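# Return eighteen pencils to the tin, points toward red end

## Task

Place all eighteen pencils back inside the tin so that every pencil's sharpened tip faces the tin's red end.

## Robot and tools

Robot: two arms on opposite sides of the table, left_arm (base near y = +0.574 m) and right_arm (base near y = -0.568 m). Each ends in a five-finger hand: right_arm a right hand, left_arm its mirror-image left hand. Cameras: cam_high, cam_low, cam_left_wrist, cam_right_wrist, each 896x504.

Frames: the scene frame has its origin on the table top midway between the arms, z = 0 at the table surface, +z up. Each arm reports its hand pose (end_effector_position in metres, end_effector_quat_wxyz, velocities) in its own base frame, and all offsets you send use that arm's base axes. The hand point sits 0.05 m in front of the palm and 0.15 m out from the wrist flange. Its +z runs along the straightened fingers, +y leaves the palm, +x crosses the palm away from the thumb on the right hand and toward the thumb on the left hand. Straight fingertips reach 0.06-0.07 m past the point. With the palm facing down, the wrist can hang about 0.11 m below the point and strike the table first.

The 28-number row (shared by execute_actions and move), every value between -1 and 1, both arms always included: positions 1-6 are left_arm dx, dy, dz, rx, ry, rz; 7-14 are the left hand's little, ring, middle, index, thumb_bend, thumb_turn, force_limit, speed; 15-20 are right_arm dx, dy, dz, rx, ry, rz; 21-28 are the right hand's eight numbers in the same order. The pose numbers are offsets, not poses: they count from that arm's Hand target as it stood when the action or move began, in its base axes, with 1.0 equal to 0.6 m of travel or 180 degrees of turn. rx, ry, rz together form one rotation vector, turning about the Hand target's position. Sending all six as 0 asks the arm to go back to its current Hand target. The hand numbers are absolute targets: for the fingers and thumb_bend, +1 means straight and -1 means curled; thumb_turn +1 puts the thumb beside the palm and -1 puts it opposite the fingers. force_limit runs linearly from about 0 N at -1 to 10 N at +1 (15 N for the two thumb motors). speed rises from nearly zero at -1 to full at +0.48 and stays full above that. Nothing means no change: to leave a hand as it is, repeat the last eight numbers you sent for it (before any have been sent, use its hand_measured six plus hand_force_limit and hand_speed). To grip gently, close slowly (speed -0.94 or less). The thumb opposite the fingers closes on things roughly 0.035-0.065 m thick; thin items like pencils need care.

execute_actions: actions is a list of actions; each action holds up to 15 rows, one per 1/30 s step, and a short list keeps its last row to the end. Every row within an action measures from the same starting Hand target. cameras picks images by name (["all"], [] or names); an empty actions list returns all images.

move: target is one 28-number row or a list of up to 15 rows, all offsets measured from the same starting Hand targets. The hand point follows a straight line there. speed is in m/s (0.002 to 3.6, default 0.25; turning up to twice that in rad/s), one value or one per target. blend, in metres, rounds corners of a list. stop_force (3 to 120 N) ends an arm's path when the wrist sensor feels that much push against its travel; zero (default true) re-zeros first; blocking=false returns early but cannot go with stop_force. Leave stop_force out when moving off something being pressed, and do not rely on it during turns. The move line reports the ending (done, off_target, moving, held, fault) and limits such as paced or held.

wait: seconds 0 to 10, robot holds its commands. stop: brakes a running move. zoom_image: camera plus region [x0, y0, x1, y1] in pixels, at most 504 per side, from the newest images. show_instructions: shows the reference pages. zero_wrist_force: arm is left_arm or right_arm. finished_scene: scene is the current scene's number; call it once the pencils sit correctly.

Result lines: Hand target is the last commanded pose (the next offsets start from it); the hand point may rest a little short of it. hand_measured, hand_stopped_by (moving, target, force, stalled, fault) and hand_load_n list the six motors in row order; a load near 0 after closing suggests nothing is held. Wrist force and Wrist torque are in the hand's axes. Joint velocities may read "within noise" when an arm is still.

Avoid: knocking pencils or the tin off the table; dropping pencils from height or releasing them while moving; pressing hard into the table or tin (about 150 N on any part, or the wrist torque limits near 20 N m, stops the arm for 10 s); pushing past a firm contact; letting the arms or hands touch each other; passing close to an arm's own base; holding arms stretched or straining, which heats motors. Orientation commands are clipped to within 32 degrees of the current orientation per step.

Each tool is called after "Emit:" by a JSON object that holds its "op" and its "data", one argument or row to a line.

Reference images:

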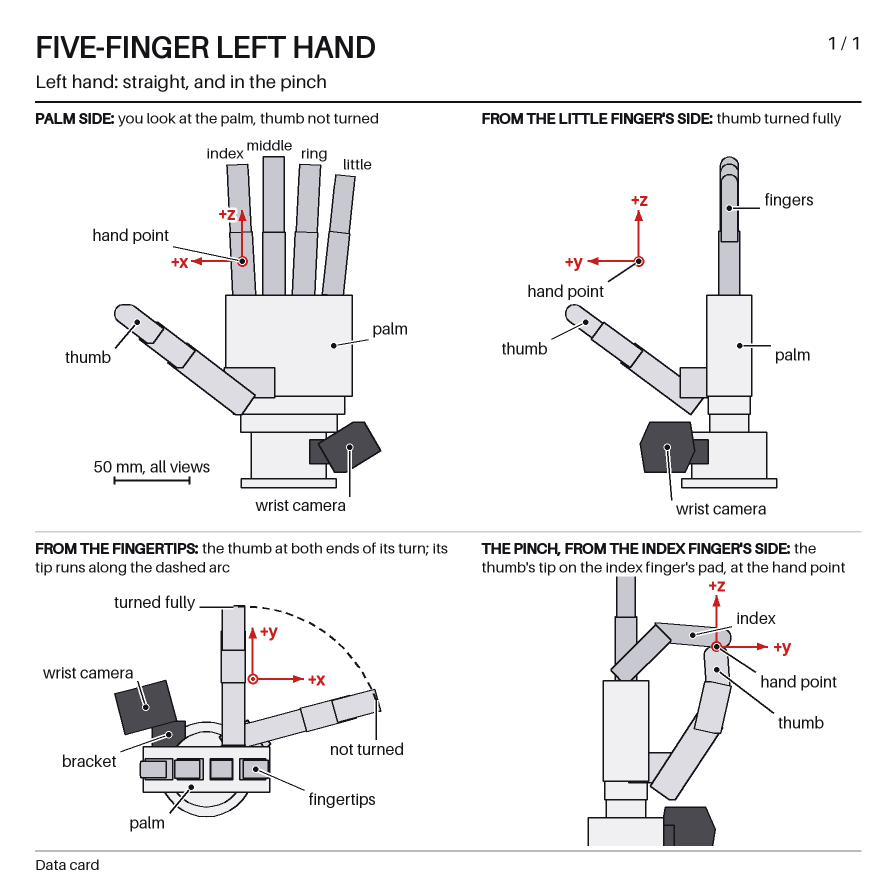

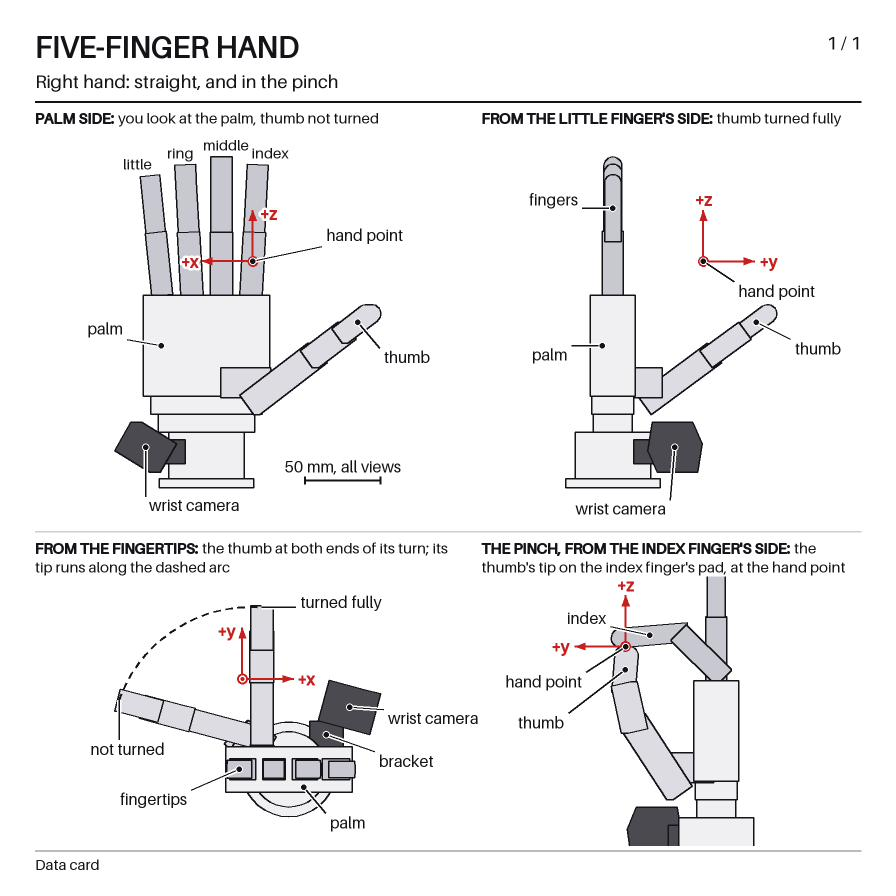

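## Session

Emit:
{"op": "execute_actions", "data": {
  "actions": [],
  "cameras": ["all"]
}}

Scene clock: 0.00 s.
left_arm: end_effector_position=(+0.2659, +0.1240, +0.4839) hand_measured=(+1.000, +1.000, +1.000, +1.000, +1.000, +1.000) hand_load_n=(+0.0, +0.0, +0.0, +0.0, +0.0, +0.0) hand_stopped_by=(target, target, target, target, target, target) hand_force_limit=0.00 hand_speed=-0.80 end_effector_quat_wxyz=(-0.009, +0.903, +0.430, +0.006) | right_arm: end_effector_position=(+0.2644, -0.1157, +0.4776) hand_measured=(+1.000, +1.000, +1.000, +1.000, +1.000, +1.000) hand_load_n=(+0.0, +0.0, +0.0, +0.0, +0.0, +0.0) hand_stopped_by=(target, target, target, target, target, target) hand_force_limit=0.00 hand_speed=-0.80 end_effector_quat_wxyz=(+0.004, +0.442, +0.897, +0.014)
Joint positions: left_arm=[4.321 -1.422 -1.317 1.191 -1.576 1.862] | right_arm=[-1.21 -1.742 1.367 1.959 1.544 -1.866]
Joint velocities: within noise
Joint torques (N m): no reading
Wrist force (N): no reading
Wrist torque (N m): no reading
Wrist force, peak (N): no reading
Hand target: left_arm +0.2659, +0.1240, +0.4839; -0.009, +0.903, +0.430, +0.006 | right_arm +0.2644, -0.1157, +0.4776; +0.004, +0.442, +0.897, +0.014

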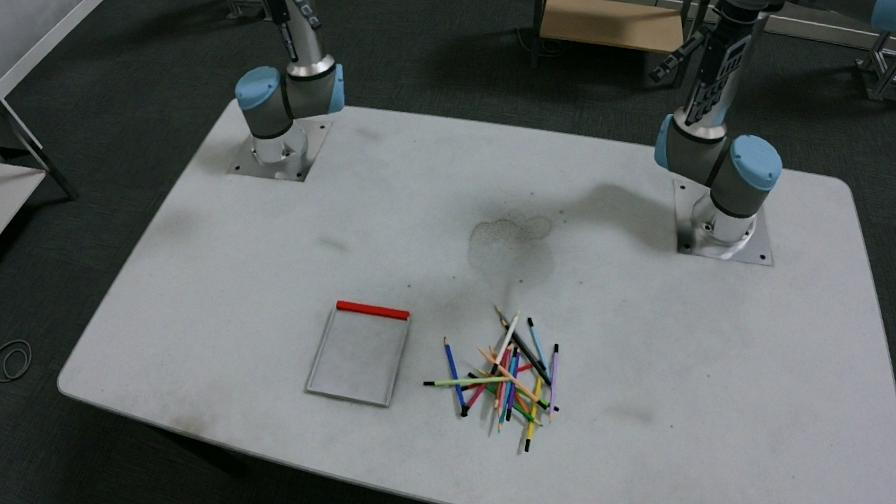

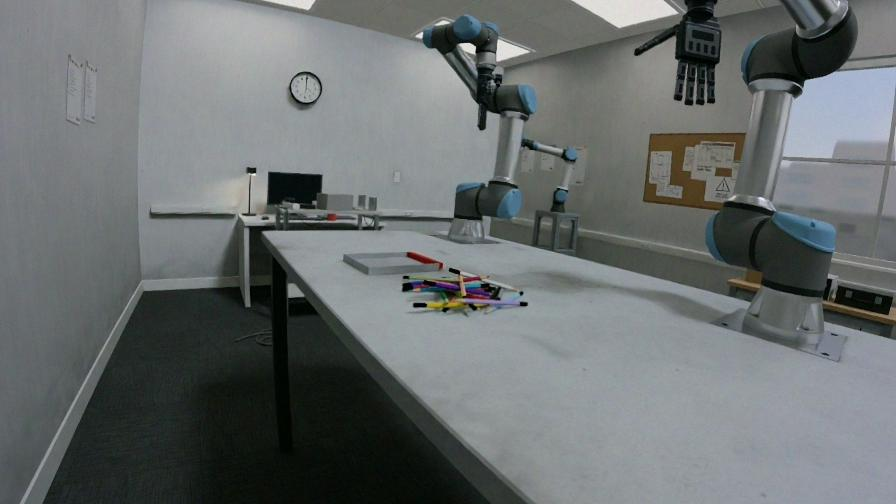

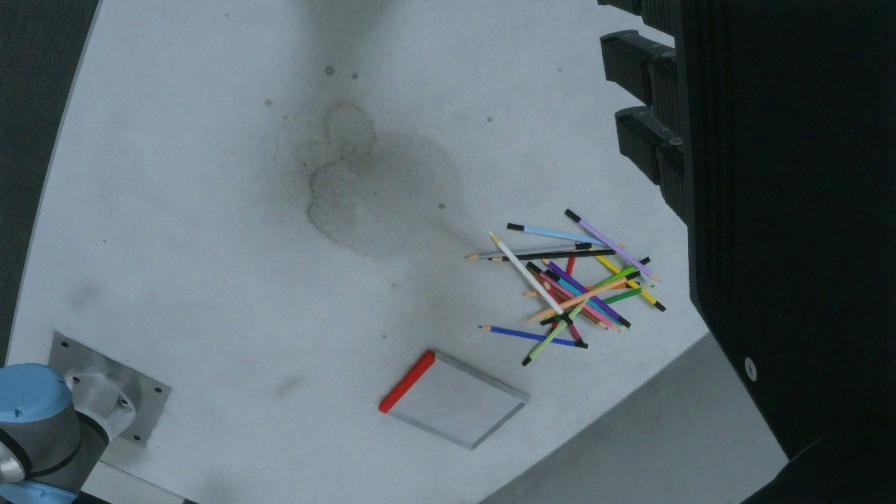

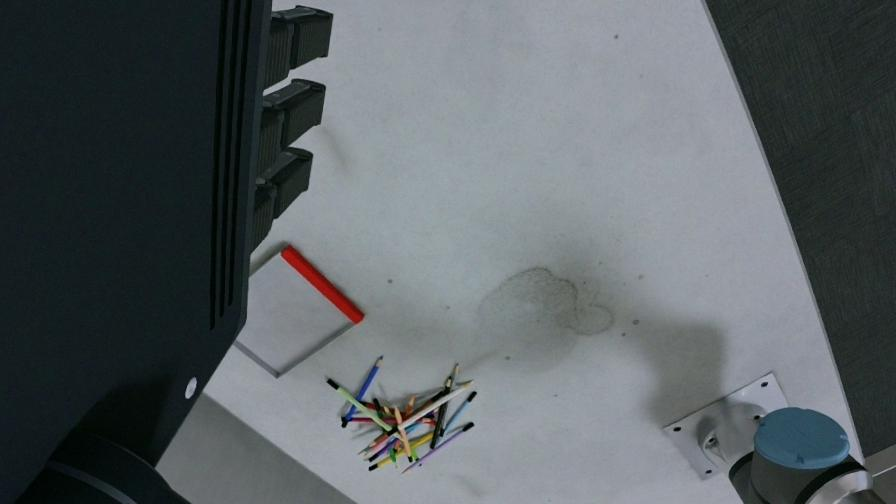

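Emit:
{"op": "zoom_image", "data": {
  "camera": "cam_high",
  "region": [410, 295, 570, 455]
}}

Emit:
{"op": "zoom_image", "data": {
  "camera": "cam_left_wrist",
  "region": [450, 190, 680, 380]
}}

Emit:
{"op": "zoom_image", "data": {
  "camera": "cam_right_wrist",
  "region": [300, 330, 500, 500]
}}

Emit:
{"op": "zoom_image", "data": {
  "camera": "cam_low",
  "region": [330, 240, 550, 330]
}}

Scaled by 3.150 from the camera's 896x504 image, which has a finer 1280x720 frame.

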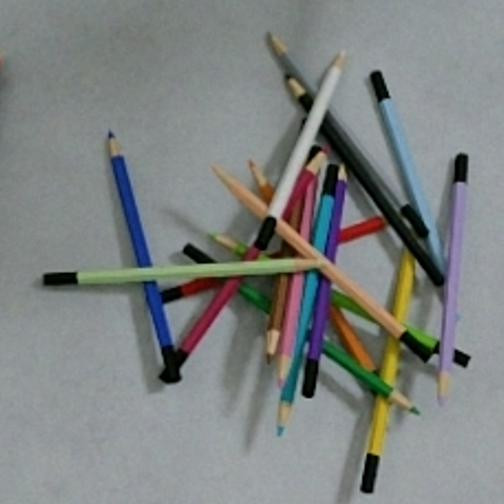

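Scaled by 2.191 from the camera's 896x504 image, which has a finer 1280x720 frame.

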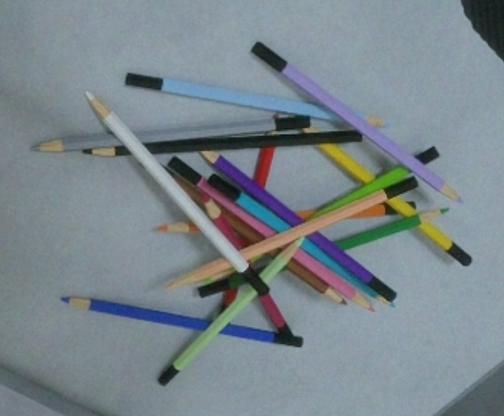

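Scaled by 2.520 from the camera's 896x504 image, which has a finer 1280x720 frame.

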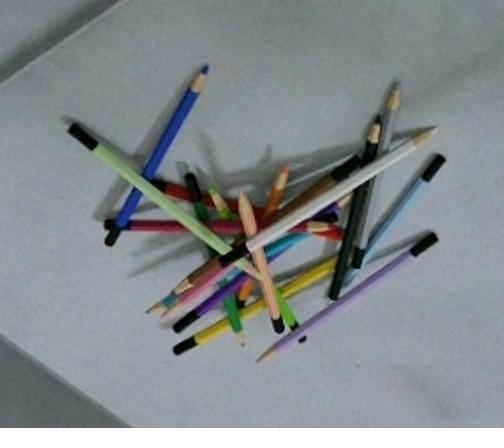

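Scaled by 2.291 from the camera's 896x504 image, which has a finer 1280x720 frame.

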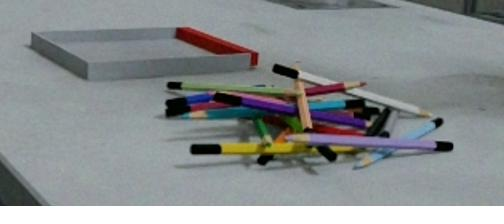

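Emit:
{"op": "move", "data": {
  "target": [
    [0.2235,0.3933,-0.2332,0.5348,-0.0911,-0.6825,1,1,-0.12,-0.12,0.22,-1,-0.4,-0.5,0,0,0,0,0,0,1,1,1,1,1,1,0,-0.8]
  ],
  "speed": [0.35],
  "cameras": ["cam_high","cam_left_wrist"]
}}

Scene clock: 115.30 s.
left_arm: end_effector_position=(+0.4000, +0.3600, +0.3439) hand_measured=(+1.000, +1.000, -0.120, -0.120, +0.220, -1.000) hand_load_n=(+0.0, +0.0, +0.0, +0.0, +0.0, +0.0) hand_stopped_by=(target, target, target, target, target, target) hand_force_limit=-0.40 hand_speed=-0.50 end_effector_quat_wxyz=(+0.496, -0.504, +0.610, -0.359) end_effector_velocity=(+0.000, +0.000, +0.000) end_effector_angular_velocity=(+0.005, -0.001, -0.003) | right_arm: end_effector_position=(+0.2644, -0.1157, +0.4776) hand_measured=(+1.000, +1.000, +1.000, +1.000, +1.000, +1.000) hand_load_n=(+0.0, +0.0, +0.0, +0.0, +0.0, +0.0) hand_stopped_by=(target, target, target, target, target, target) hand_force_limit=0.00 hand_speed=-0.80 end_effector_quat_wxyz=(+0.004, +0.442, +0.897, +0.014)
Joint positions: left_arm=[4.603 -1.741 -1.543 2.301 -0.306 4.355] | right_arm=[-1.21 -1.742 1.367 1.959 1.544 -1.866]
Joint velocities: left_arm=[0 0 0 0 0.002 0.005] | right_arm=[within noise]
Joint torques (N m): left_arm=[9.02 19.54 15.06 -3.02 2.61 1.97] | right_arm=[-0.59 -9.12 -17.49 2.49 -0.08 -0.23]
Wrist force (N): left_arm=[-0.5 -0.5 0.1] | right_arm=[0.0 0.1 -0.2]
Wrist torque (N m): left_arm=[-0.16 0.00 -0.19] | right_arm=[0.03 0.00 0.00]
Wrist force, peak (N): left_arm=[-0.2 -1.1 0.0] | right_arm=[0.1 0.3 -0.3]
Hand target: left_arm +0.4000, +0.3600, +0.3439; +0.496, -0.504, +0.609, -0.359 | right_arm +0.2644, -0.1157, +0.4776; +0.004, +0.442, +0.897, +0.014
Off the commanded pose: left_arm 0.000 m, 0 deg | right_arm 0.000 m, 0 deg.
move: done
Images, in order (width x height): cam_high 896x504, cam_left_wrist 896x504.

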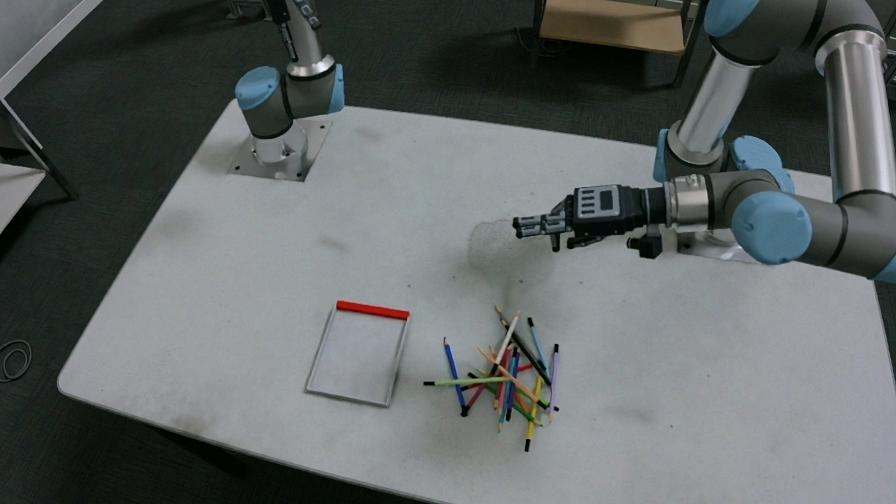

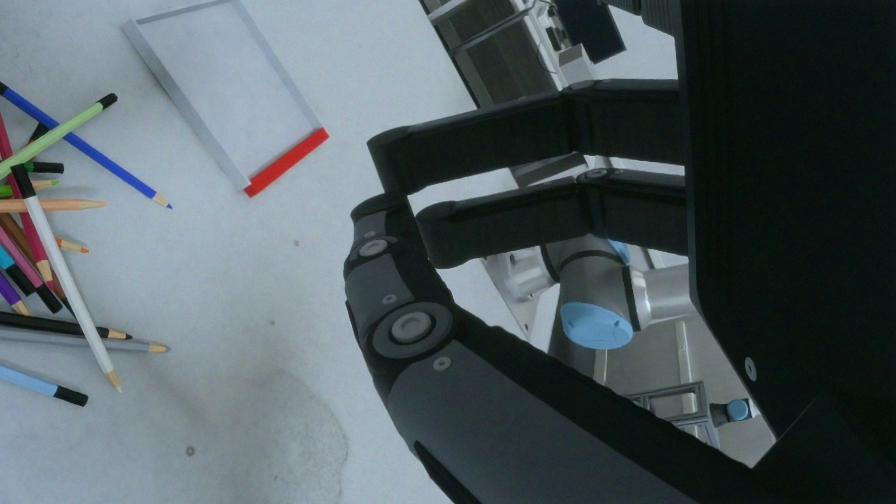

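Emit:
{"op": "move", "data": {
  "target": [
    [0,0,0,0,0,0,1,1,-0.12,-0.12,0.22,-1,-0.4,-0.5,0.2677,-0.4738,-0.546,0,0,0.291,1,1,1,1,1,1,0,-0.8]
  ],
  "speed": [0.25],
  "cameras": ["cam_high","cam_right_wrist","cam_low"]
}}

Emit:
{"op": "zoom_image", "data": {
  "camera": "cam_high",
  "region": [280, 260, 460, 420]
}}

Scene clock: 242.47 s.
left_arm: end_effector_position=(+0.4000, +0.3600, +0.3439) hand_measured=(+1.000, +1.000, -0.120, -0.120, +0.220, -1.000) hand_load_n=(+0.0, +0.0, +0.0, +0.0, +0.0, +0.0) hand_stopped_by=(target, target, target, target, target, target) hand_force_limit=-0.40 hand_speed=-0.50 end_effector_quat_wxyz=(+0.496, -0.504, +0.609, -0.359) | right_arm: end_effector_position=(+0.4250, -0.3998, +0.1500) hand_measured=(+1.000, +1.000, +1.000, +1.000, +1.000, +1.000) hand_load_n=(+0.0, +0.0, +0.0, +0.0, +0.0, +0.0) hand_stopped_by=(target, target, target, target, target, target) hand_force_limit=0.00 hand_speed=-0.80 end_effector_quat_wxyz=(-0.003, +0.000, +1.000, +0.015)
Joint positions: left_arm=[4.603 -1.741 -1.543 2.301 -0.306 4.355] | right_arm=[-1.088 -0.755 0.904 1.451 1.562 -2.658]
Joint torques (N m): left_arm=[4.58 33.24 12.12 0.02 0.64 -2.29] | right_arm=[-9.36 -37.3 -31.07 0.69 0.74 -1.12]
Wrist force (N): left_arm=[-0.5 -0.4 0.1] | right_arm=[0.2 0.3 0.0]
Wrist torque (N m): left_arm=[-0.14 0.00 -0.19] | right_arm=[0.07 -0.02 0.21]
Wrist force, peak (N): left_arm=[-0.5 -0.8 0.1] | right_arm=[1.8 0.7 -1.7]
Hand target: left_arm +0.4000, +0.3600, +0.3439; +0.496, -0.504, +0.609, -0.359 | right_arm +0.4250, -0.4000, +0.1500; -0.003, +0.000, +1.000, +0.015
Off the commanded pose: left_arm 0.000 m, 0 deg | right_arm 0.000 m, 0 deg.
move: done
Images, in order (width x height): cam_high 896x504, cam_low 896x504, cam_right_wrist 896x504.

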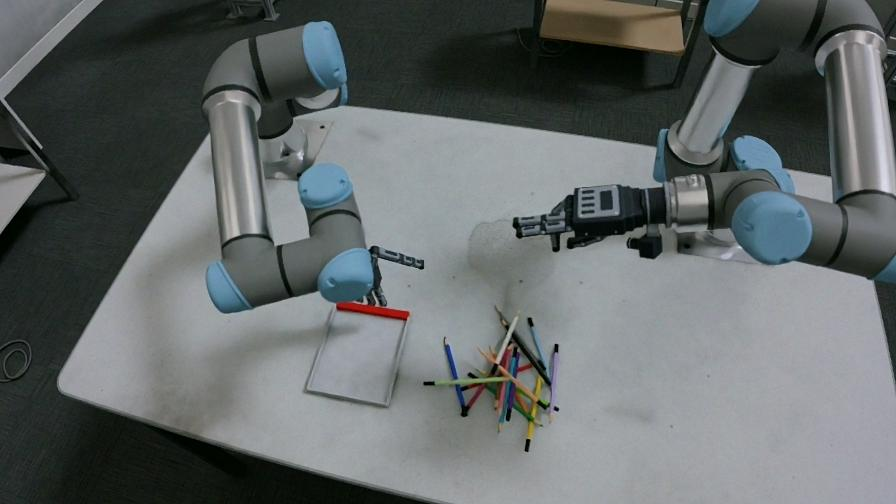

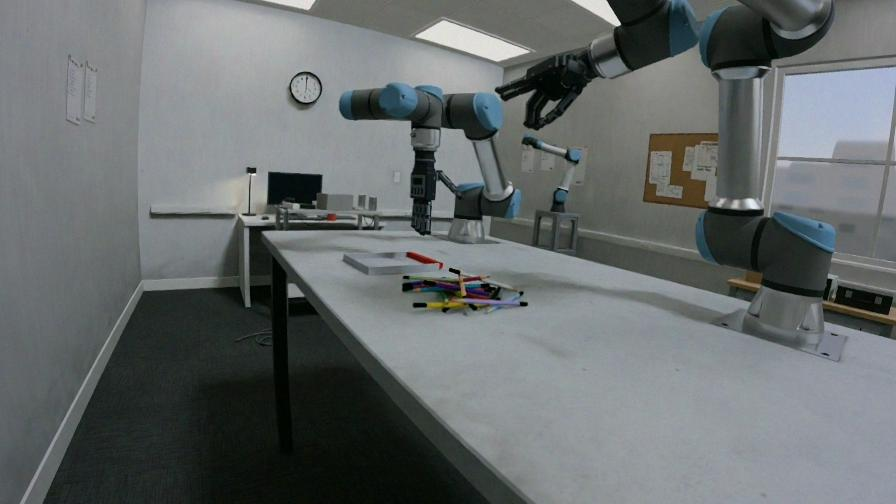

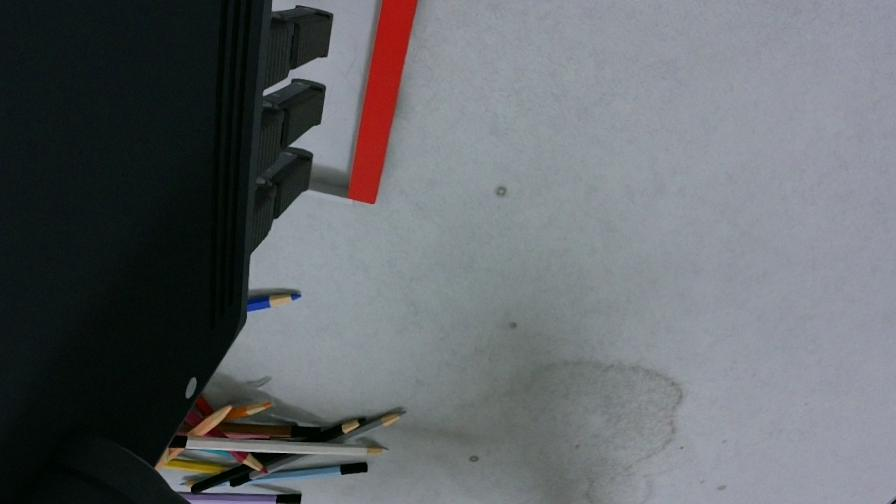

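Scaled by 2.800 from the camera's 896x504 image, which has a finer 1280x720 frame.

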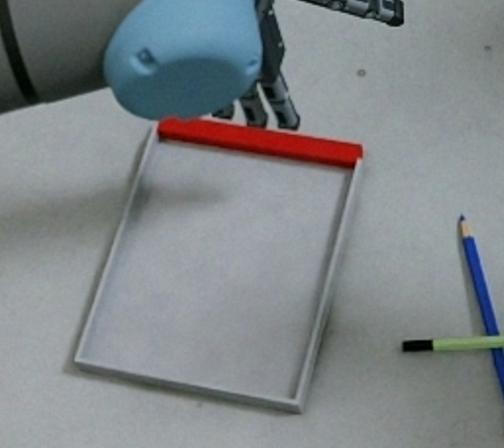

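Emit:
{"op": "move", "data": {
  "target": [
    [0,0,0,0,0,0,1,1,-0.12,-0.12,0.22,-1,-0.4,-0.5,0,-0.01,-0.08,0,0,0,1,1,1,1,1,1,0,-0.8],
    [0,0,0,0,0,0,1,1,-0.12,-0.12,0.22,-1,-0.4,-0.5,0,-0.01,-0.15,0,0,0,1,1,1,1,1,1,0,-0.8]
  ],
  "speed": [0.08,0.012],
  "stop_force": 3,
  "cameras": ["cam_high","cam_right_wrist","cam_low"]
}}

Emit:
{"op": "zoom_image", "data": {
  "camera": "cam_low",
  "region": [330, 180, 490, 290]
}}

Scene clock: 259.87 s.
left_arm: end_effector_position=(+0.4000, +0.3600, +0.3439) hand_measured=(+1.000, +1.000, -0.120, -0.120, +0.220, -1.000) hand_load_n=(+0.0, +0.0, +0.0, +0.5, +0.0, +0.0) hand_stopped_by=(target, target, target, target, target, target) hand_force_limit=-0.40 hand_speed=-0.50 end_effector_quat_wxyz=(+0.496, -0.504, +0.609, -0.359) | right_arm: end_effector_position=(+0.4250, -0.4060, +0.0756) hand_measured=(+1.000, +1.000, +1.000, +1.000, +1.000, +1.000) hand_load_n=(+0.0, +0.0, +0.0, +0.0, +0.0, +0.0) hand_stopped_by=(target, target, target, target, target, target) hand_force_limit=0.00 hand_speed=-0.80 end_effector_quat_wxyz=(-0.003, +0.000, +1.000, +0.015)
Joint positions: left_arm=[4.603 -1.741 -1.543 2.301 -0.306 4.355] | right_arm=[-1.093 -0.695 0.988 1.306 1.562 -2.663]
Joint torques (N m): left_arm=[-5.11 33.51 12.49 0.07 -0.07 -2.25] | right_arm=[5.91 -55.08 -29.98 4.05 2.67 0.8]
Wrist force (N): left_arm=[-0.3 -0.5 0.0] | right_arm=[-0.3 0.5 -4.8]
Wrist torque (N m): left_arm=[-0.16 -0.03 -0.18] | right_arm=[0.32 0.13 0.17]
Wrist force, peak (N): left_arm=[-0.4 -0.9 0.3] | right_arm=[-0.7 -0.5 -14.6]
Hand target: left_arm +0.4000, +0.3600, +0.3439; +0.496, -0.504, +0.609, -0.359 | right_arm +0.4250, -0.4060, +0.0756; -0.003, +0.000, +1.000, +0.015 (not the last commanded pose)
Off the commanded pose: left_arm 0.000 m, 0 deg | right_arm 0.016 m, 0 deg.
move: contact (right_arm); path passed 1 of 2 targets
Images, in order (width x height): cam_high 896x504, cam_low 896x504, cam_right_wrist 896x504.

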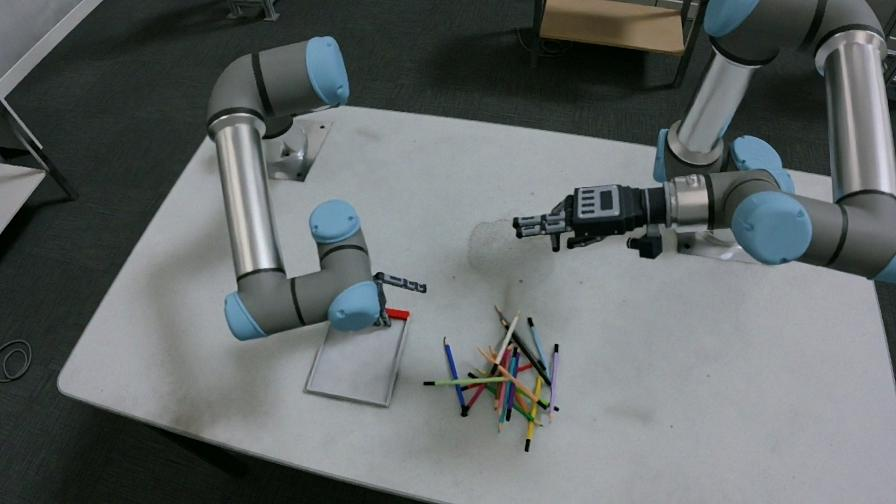

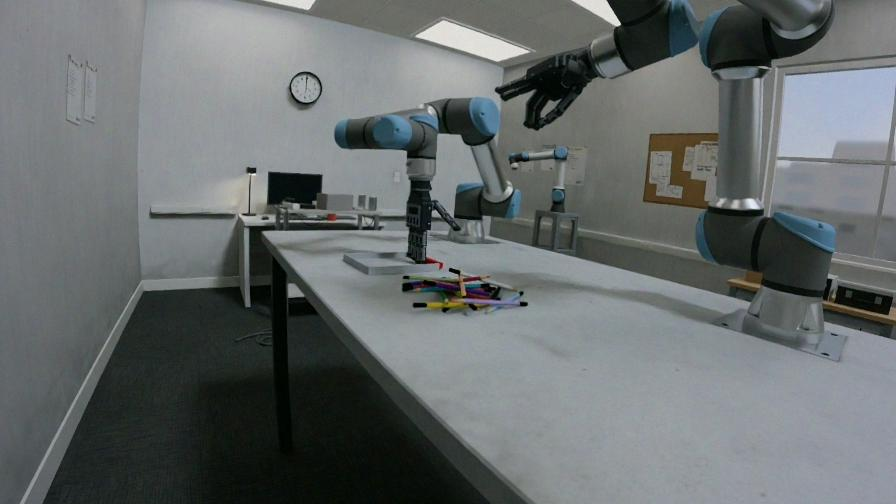

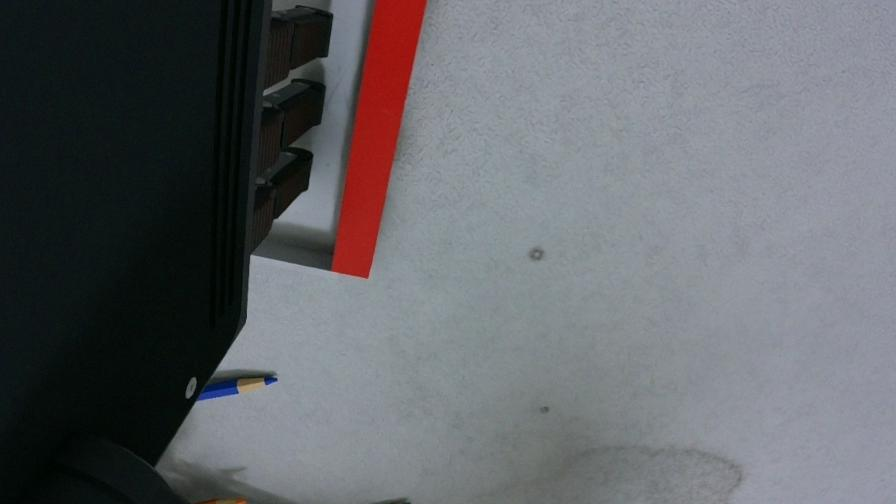

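Scaled by 3.150 from the camera's 896x504 image, which has a finer 1280x720 frame.

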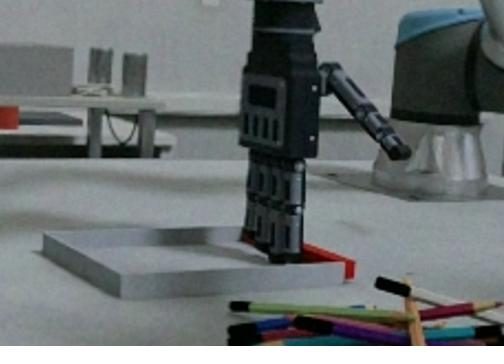

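Emit:
{"op": "move", "data": {
  "target": [
    [0,0,0,0,0,0,1,1,-0.12,-0.12,0.22,-1,-0.4,-0.5,0,0,0.0037,0,0,0,1,1,1,1,1,1,0,-0.8],
    [0,0,0,0,0,0,1,1,-0.12,-0.12,0.22,-1,-0.4,-0.5,0.0089,0.1817,0.0037,0,0,0,1,1,1,1,1,1,0,-0.8]
  ],
  "speed": [0.03,0.05],
  "stop_force": 15,
  "cameras": ["cam_high","cam_right_wrist"]
}}

Emit:
{"op": "zoom_image", "data": {
  "camera": "cam_high",
  "region": [280, 220, 460, 380]
}}

Scene clock: 270.30 s.
left_arm: end_effector_position=(+0.4000, +0.3600, +0.3439) hand_measured=(+1.000, +1.000, -0.120, -0.120, +0.220, -1.000) hand_load_n=(+0.0, +0.0, +0.0, +0.0, +0.0, +0.0) hand_stopped_by=(target, target, target, target, target, target) hand_force_limit=-0.40 hand_speed=-0.50 end_effector_quat_wxyz=(+0.496, -0.504, +0.609, -0.359) | right_arm: end_effector_position=(+0.4256, -0.3924, +0.0778) hand_measured=(+1.000, +1.000, +1.000, +1.000, +1.000, +1.000) hand_load_n=(+0.0, +0.0, +0.0, +0.0, +0.0, +0.0) hand_stopped_by=(target, target, target, target, target, target) hand_force_limit=0.00 hand_speed=-0.80 end_effector_quat_wxyz=(-0.003, +0.000, +1.000, +0.015)
Joint positions: left_arm=[4.603 -1.741 -1.543 2.301 -0.306 4.355] | right_arm=[-1.081 -0.723 1.035 1.287 1.562 -2.651]
Joint torques (N m): left_arm=[-5.36 33.72 12.29 0.09 -0.1 -2.22] | right_arm=[5.5 -56.78 -4.24 0.49 2.16 0.95]
Wrist force (N): left_arm=[-0.7 -0.6 0.1] | right_arm=[-1.1 -0.1 0.0]
Wrist torque (N m): left_arm=[-0.17 0.02 -0.19] | right_arm=[-0.04 0.15 0.01]
Wrist force, peak (N): left_arm=[-0.5 -0.9 0.1] | right_arm=[-18.5 -39.9 -5.1]
Hand target: left_arm +0.4000, +0.3600, +0.3439; +0.496, -0.504, +0.609, -0.359 | right_arm +0.4257, -0.3924, +0.0778; -0.003, +0.000, +1.000, +0.015 (not the last commanded pose)
Off the commanded pose: left_arm 0.000 m, 0 deg | right_arm 0.096 m, 0 deg.
move: contact (right_arm); path passed 1 of 2 targets
Images, in order (width x height): cam_high 896x504, cam_right_wrist 896x504.

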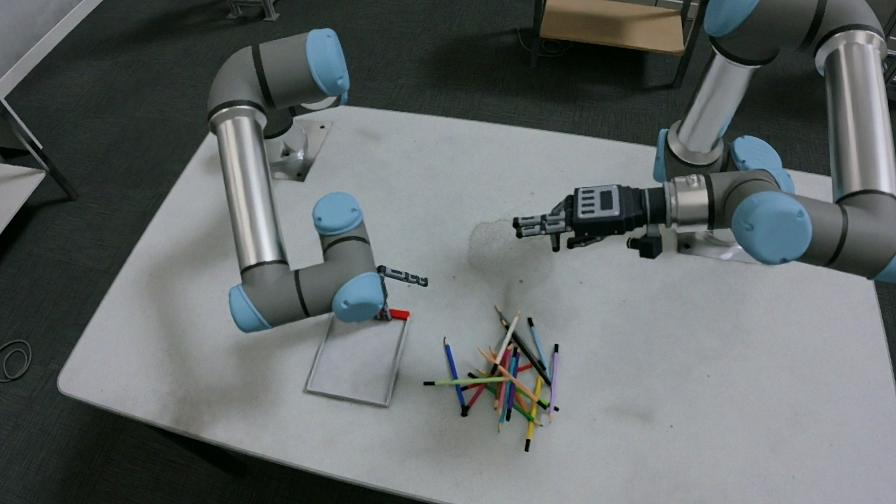

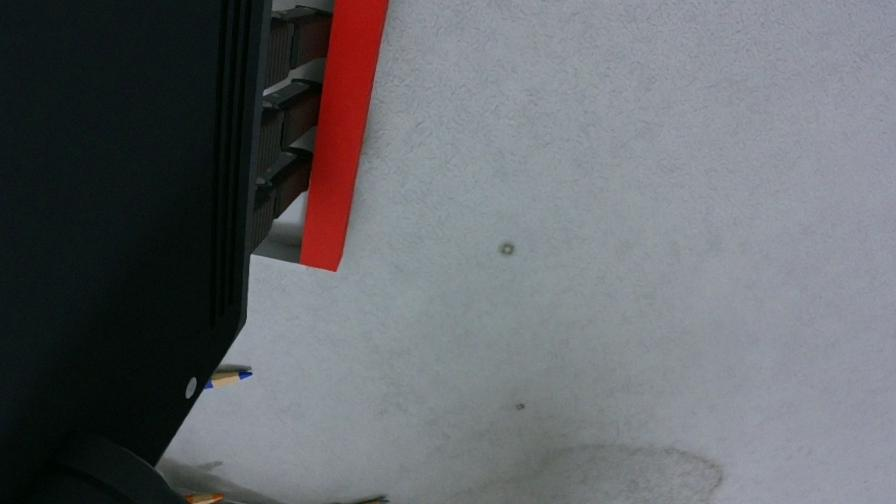

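Scaled by 2.800 from the camera's 896x504 image, which has a finer 1280x720 frame.

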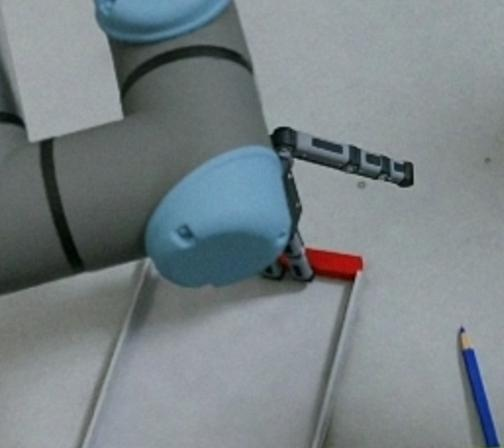

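Emit:
{"op": "move", "data": {
  "target": [
    [0,0,0,0,0,0,1,1,-0.12,-0.12,0.22,-1,-0.4,-0.5,0,-0.0133,0,0,0,0,1,1,1,1,1,1,0,-0.8],
    [0,0,0,0,0,0,1,1,-0.12,-0.12,0.22,-1,-0.4,-0.5,0,-0.0133,0.2,0,0,0,1,1,1,1,1,1,0,-0.8],
    [0.1043,0.0607,-0.3565,0,0,-0.0139,1,1,-0.12,-0.12,0.22,-1,-0.4,-0.5,-0.2928,0.3207,0.4537,-0.3867,-0.285,0.4669,1,1,1,1,1,1,0,-0.8]
  ],
  "speed": [0.03,0.15,0.3],
  "cameras": ["all"]
}}

Emit:
{"op": "zoom_image", "data": {
  "camera": "cam_left_wrist",
  "region": [0, 50, 450, 500]
}}

Scene clock: 348.43 s.
left_arm: end_effector_position=(+0.4626, +0.3964, +0.1300) hand_measured=(+1.000, +1.000, -0.120, -0.120, +0.220, -1.000) hand_load_n=(+0.0, +0.0, +0.0, +0.0, +0.0, +0.0) hand_stopped_by=(target, target, target, target, target, target) hand_force_limit=-0.40 hand_speed=-0.50 end_effector_quat_wxyz=(+0.488, -0.490, +0.620, -0.370) | right_arm: end_effector_position=(+0.2500, -0.2000, +0.3500) hand_measured=(+1.000, +1.000, +1.000, +1.000, +1.000, +1.000) hand_load_n=(+0.0, +0.0, +0.0, +0.0, -0.5, +0.0) hand_stopped_by=(target, target, target, target, target, target) hand_force_limit=0.00 hand_speed=-0.80 end_effector_quat_wxyz=(-0.359, +0.609, -0.504, +0.496)
Joint positions: left_arm=[4.473 -2.043 -1.676 2.93 -0.361 4.15] | right_arm=[-2.175 -1.95 2.398 2.228 0.591 -6.14]
Joint torques (N m): left_arm=[10.46 43.38 18.61 -3.51 2.25 2.03] | right_arm=[-8.08 1.89 -16.65 3.93 -0.52 -0.99]
Wrist force (N): left_arm=[0.0 -0.7 0.4] | right_arm=[-0.6 -1.8 2.3]
Wrist torque (N m): left_arm=[-0.21 -0.06 -0.06] | right_arm=[-0.22 0.27 0.20]
Wrist force, peak (N): left_arm=[-0.5 -0.9 0.3] | right_arm=[-1.3 -2.0 2.3]
Hand target: left_arm +0.4625, +0.3964, +0.1300; +0.488, -0.490, +0.620, -0.370 | right_arm +0.2500, -0.2000, +0.3500; -0.359, +0.609, -0.504, +0.496
Off the commanded pose: left_arm 0.000 m, 0 deg | right_arm 0.000 m, 0 deg.
move: done

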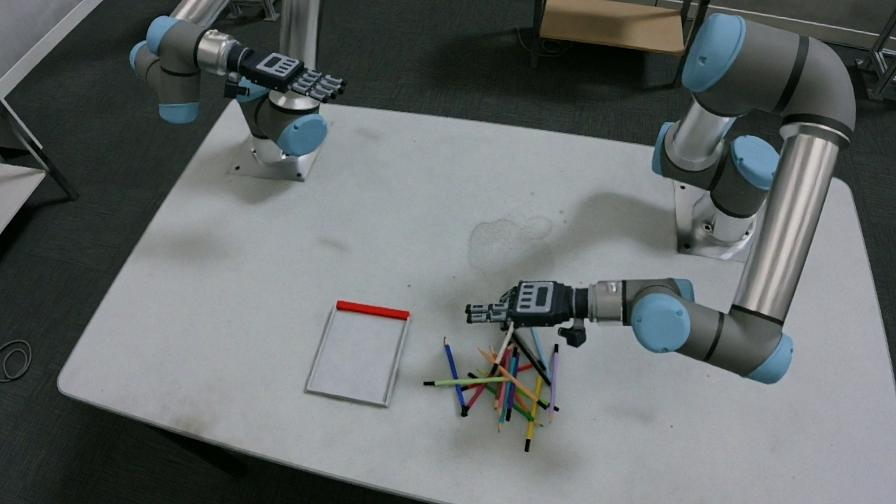

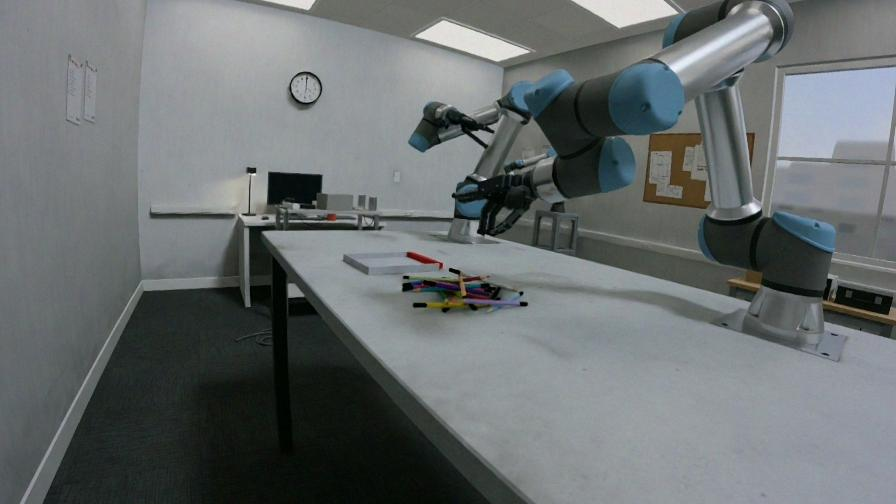

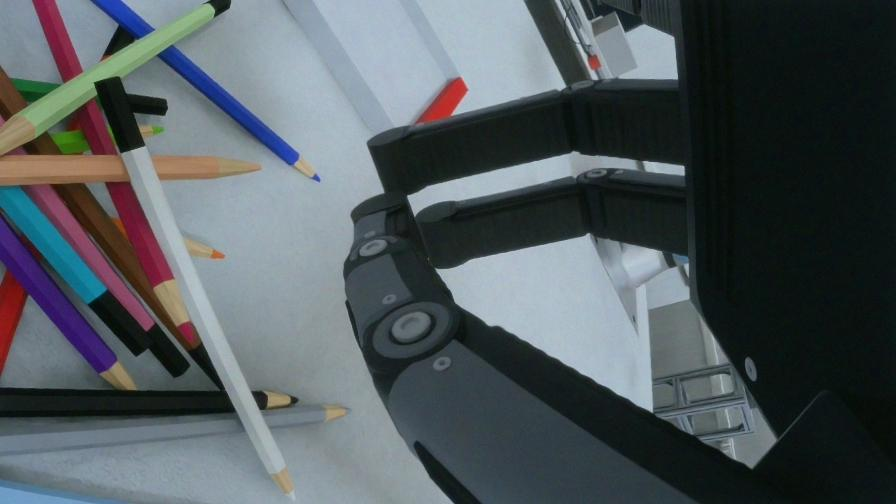

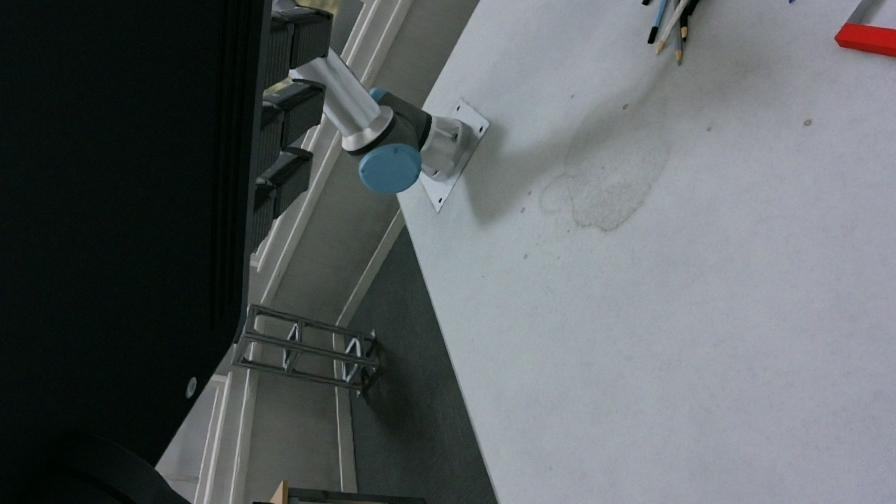

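Scaled by 1.120 from the camera's 896x504 image, which has a finer 1280x720 frame.

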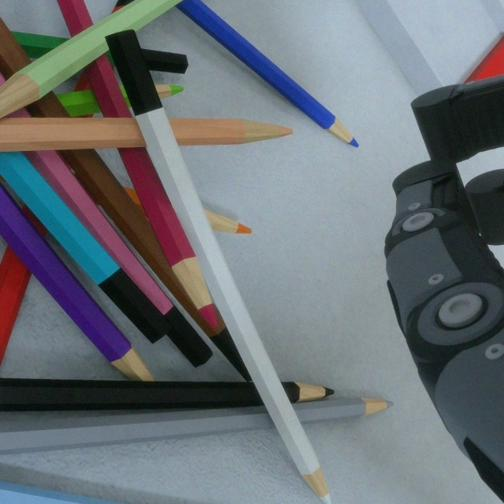

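Emit:
{"op": "move", "data": {
  "target": [
    [0.001,-0.0435,-0.0917,0,0,-0.025,1,1,-0.12,-0.12,0.22,-1,-0.4,-0.5,0,0,0,0,0,0,1,1,1,1,1,1,0,-0.8]
  ],
  "speed": [0.15],
  "cameras": ["cam_left_wrist","cam_high"]
}}

Emit:
{"op": "zoom_image", "data": {
  "camera": "cam_high",
  "region": [440, 290, 560, 410]
}}

Scene clock: 379.23 s.
left_arm: end_effector_position=(+0.4632, +0.3703, +0.0751) hand_measured=(+1.000, +1.000, -0.120, -0.120, +0.220, -1.000) hand_load_n=(+0.0, +0.0, +0.0, +0.0, +0.0, +0.0) hand_stopped_by=(target, target, target, target, target, target) hand_force_limit=-0.40 hand_speed=-0.50 end_effector_quat_wxyz=(+0.473, -0.466, +0.639, -0.389) | right_arm: end_effector_position=(+0.2500, -0.2000, +0.3500) hand_measured=(+1.000, +1.000, +1.000, +1.000, +1.000, +1.000) hand_load_n=(+0.0, +0.0, +0.0, +0.0, +0.0, -0.5) hand_stopped_by=(target, target, target, target, target, target) hand_force_limit=0.00 hand_speed=-0.80 end_effector_quat_wxyz=(-0.359, +0.609, -0.504, +0.496)
Joint positions: left_arm=[4.464 -2.144 -1.718 2.923 -0.316 4.31] | right_arm=[-2.175 -1.95 2.398 2.228 0.591 -6.14]
Joint torques (N m): left_arm=[9.68 29.78 8.04 0.63 -0.33 0.38] | right_arm=[4.53 4.03 -13.46 0.59 -0.34 0.47]
Wrist force (N): left_arm=[-0.2 -0.6 0.3] | right_arm=[-0.6 -1.7 2.3]
Wrist torque (N m): left_arm=[-0.18 -0.03 -0.18] | right_arm=[-0.21 0.26 0.20]
Wrist force, peak (N): left_arm=[-0.9 -2.0 0.2] | right_arm=[-0.8 -1.9 2.6]
Hand target: left_arm +0.4631, +0.3703, +0.0750; +0.473, -0.466, +0.639, -0.389 | right_arm +0.2500, -0.2000, +0.3500; -0.359, +0.609, -0.504, +0.496
Off the commanded pose: left_arm 0.000 m, 0 deg | right_arm 0.000 m, 0 deg.
move: done
Images, in order (width x height): cam_high 896x504, cam_left_wrist 896x504.

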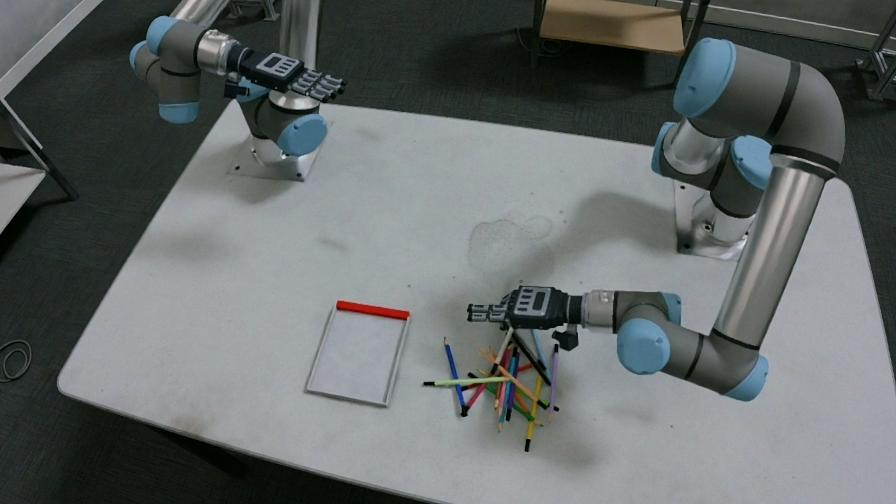

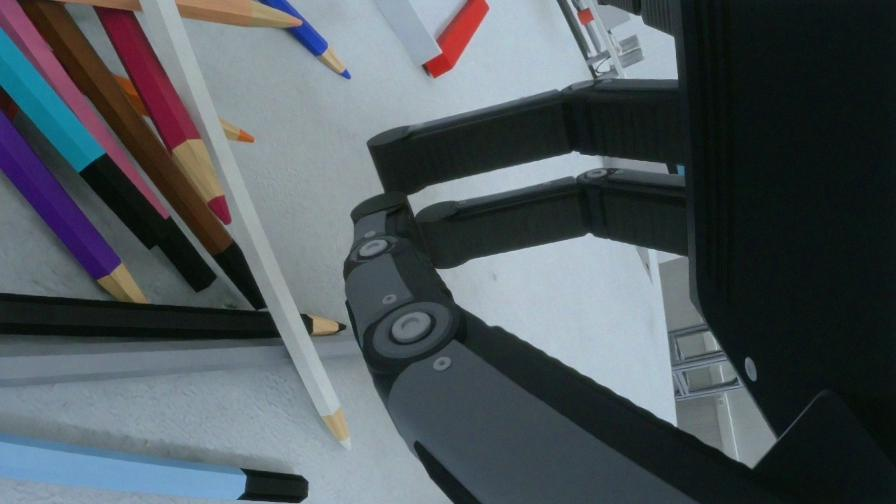

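Scaled by 4.200 from the camera's 896x504 image, which has a finer 1280x720 frame.

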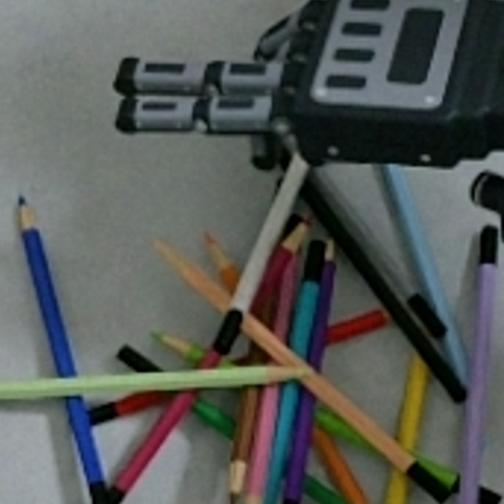

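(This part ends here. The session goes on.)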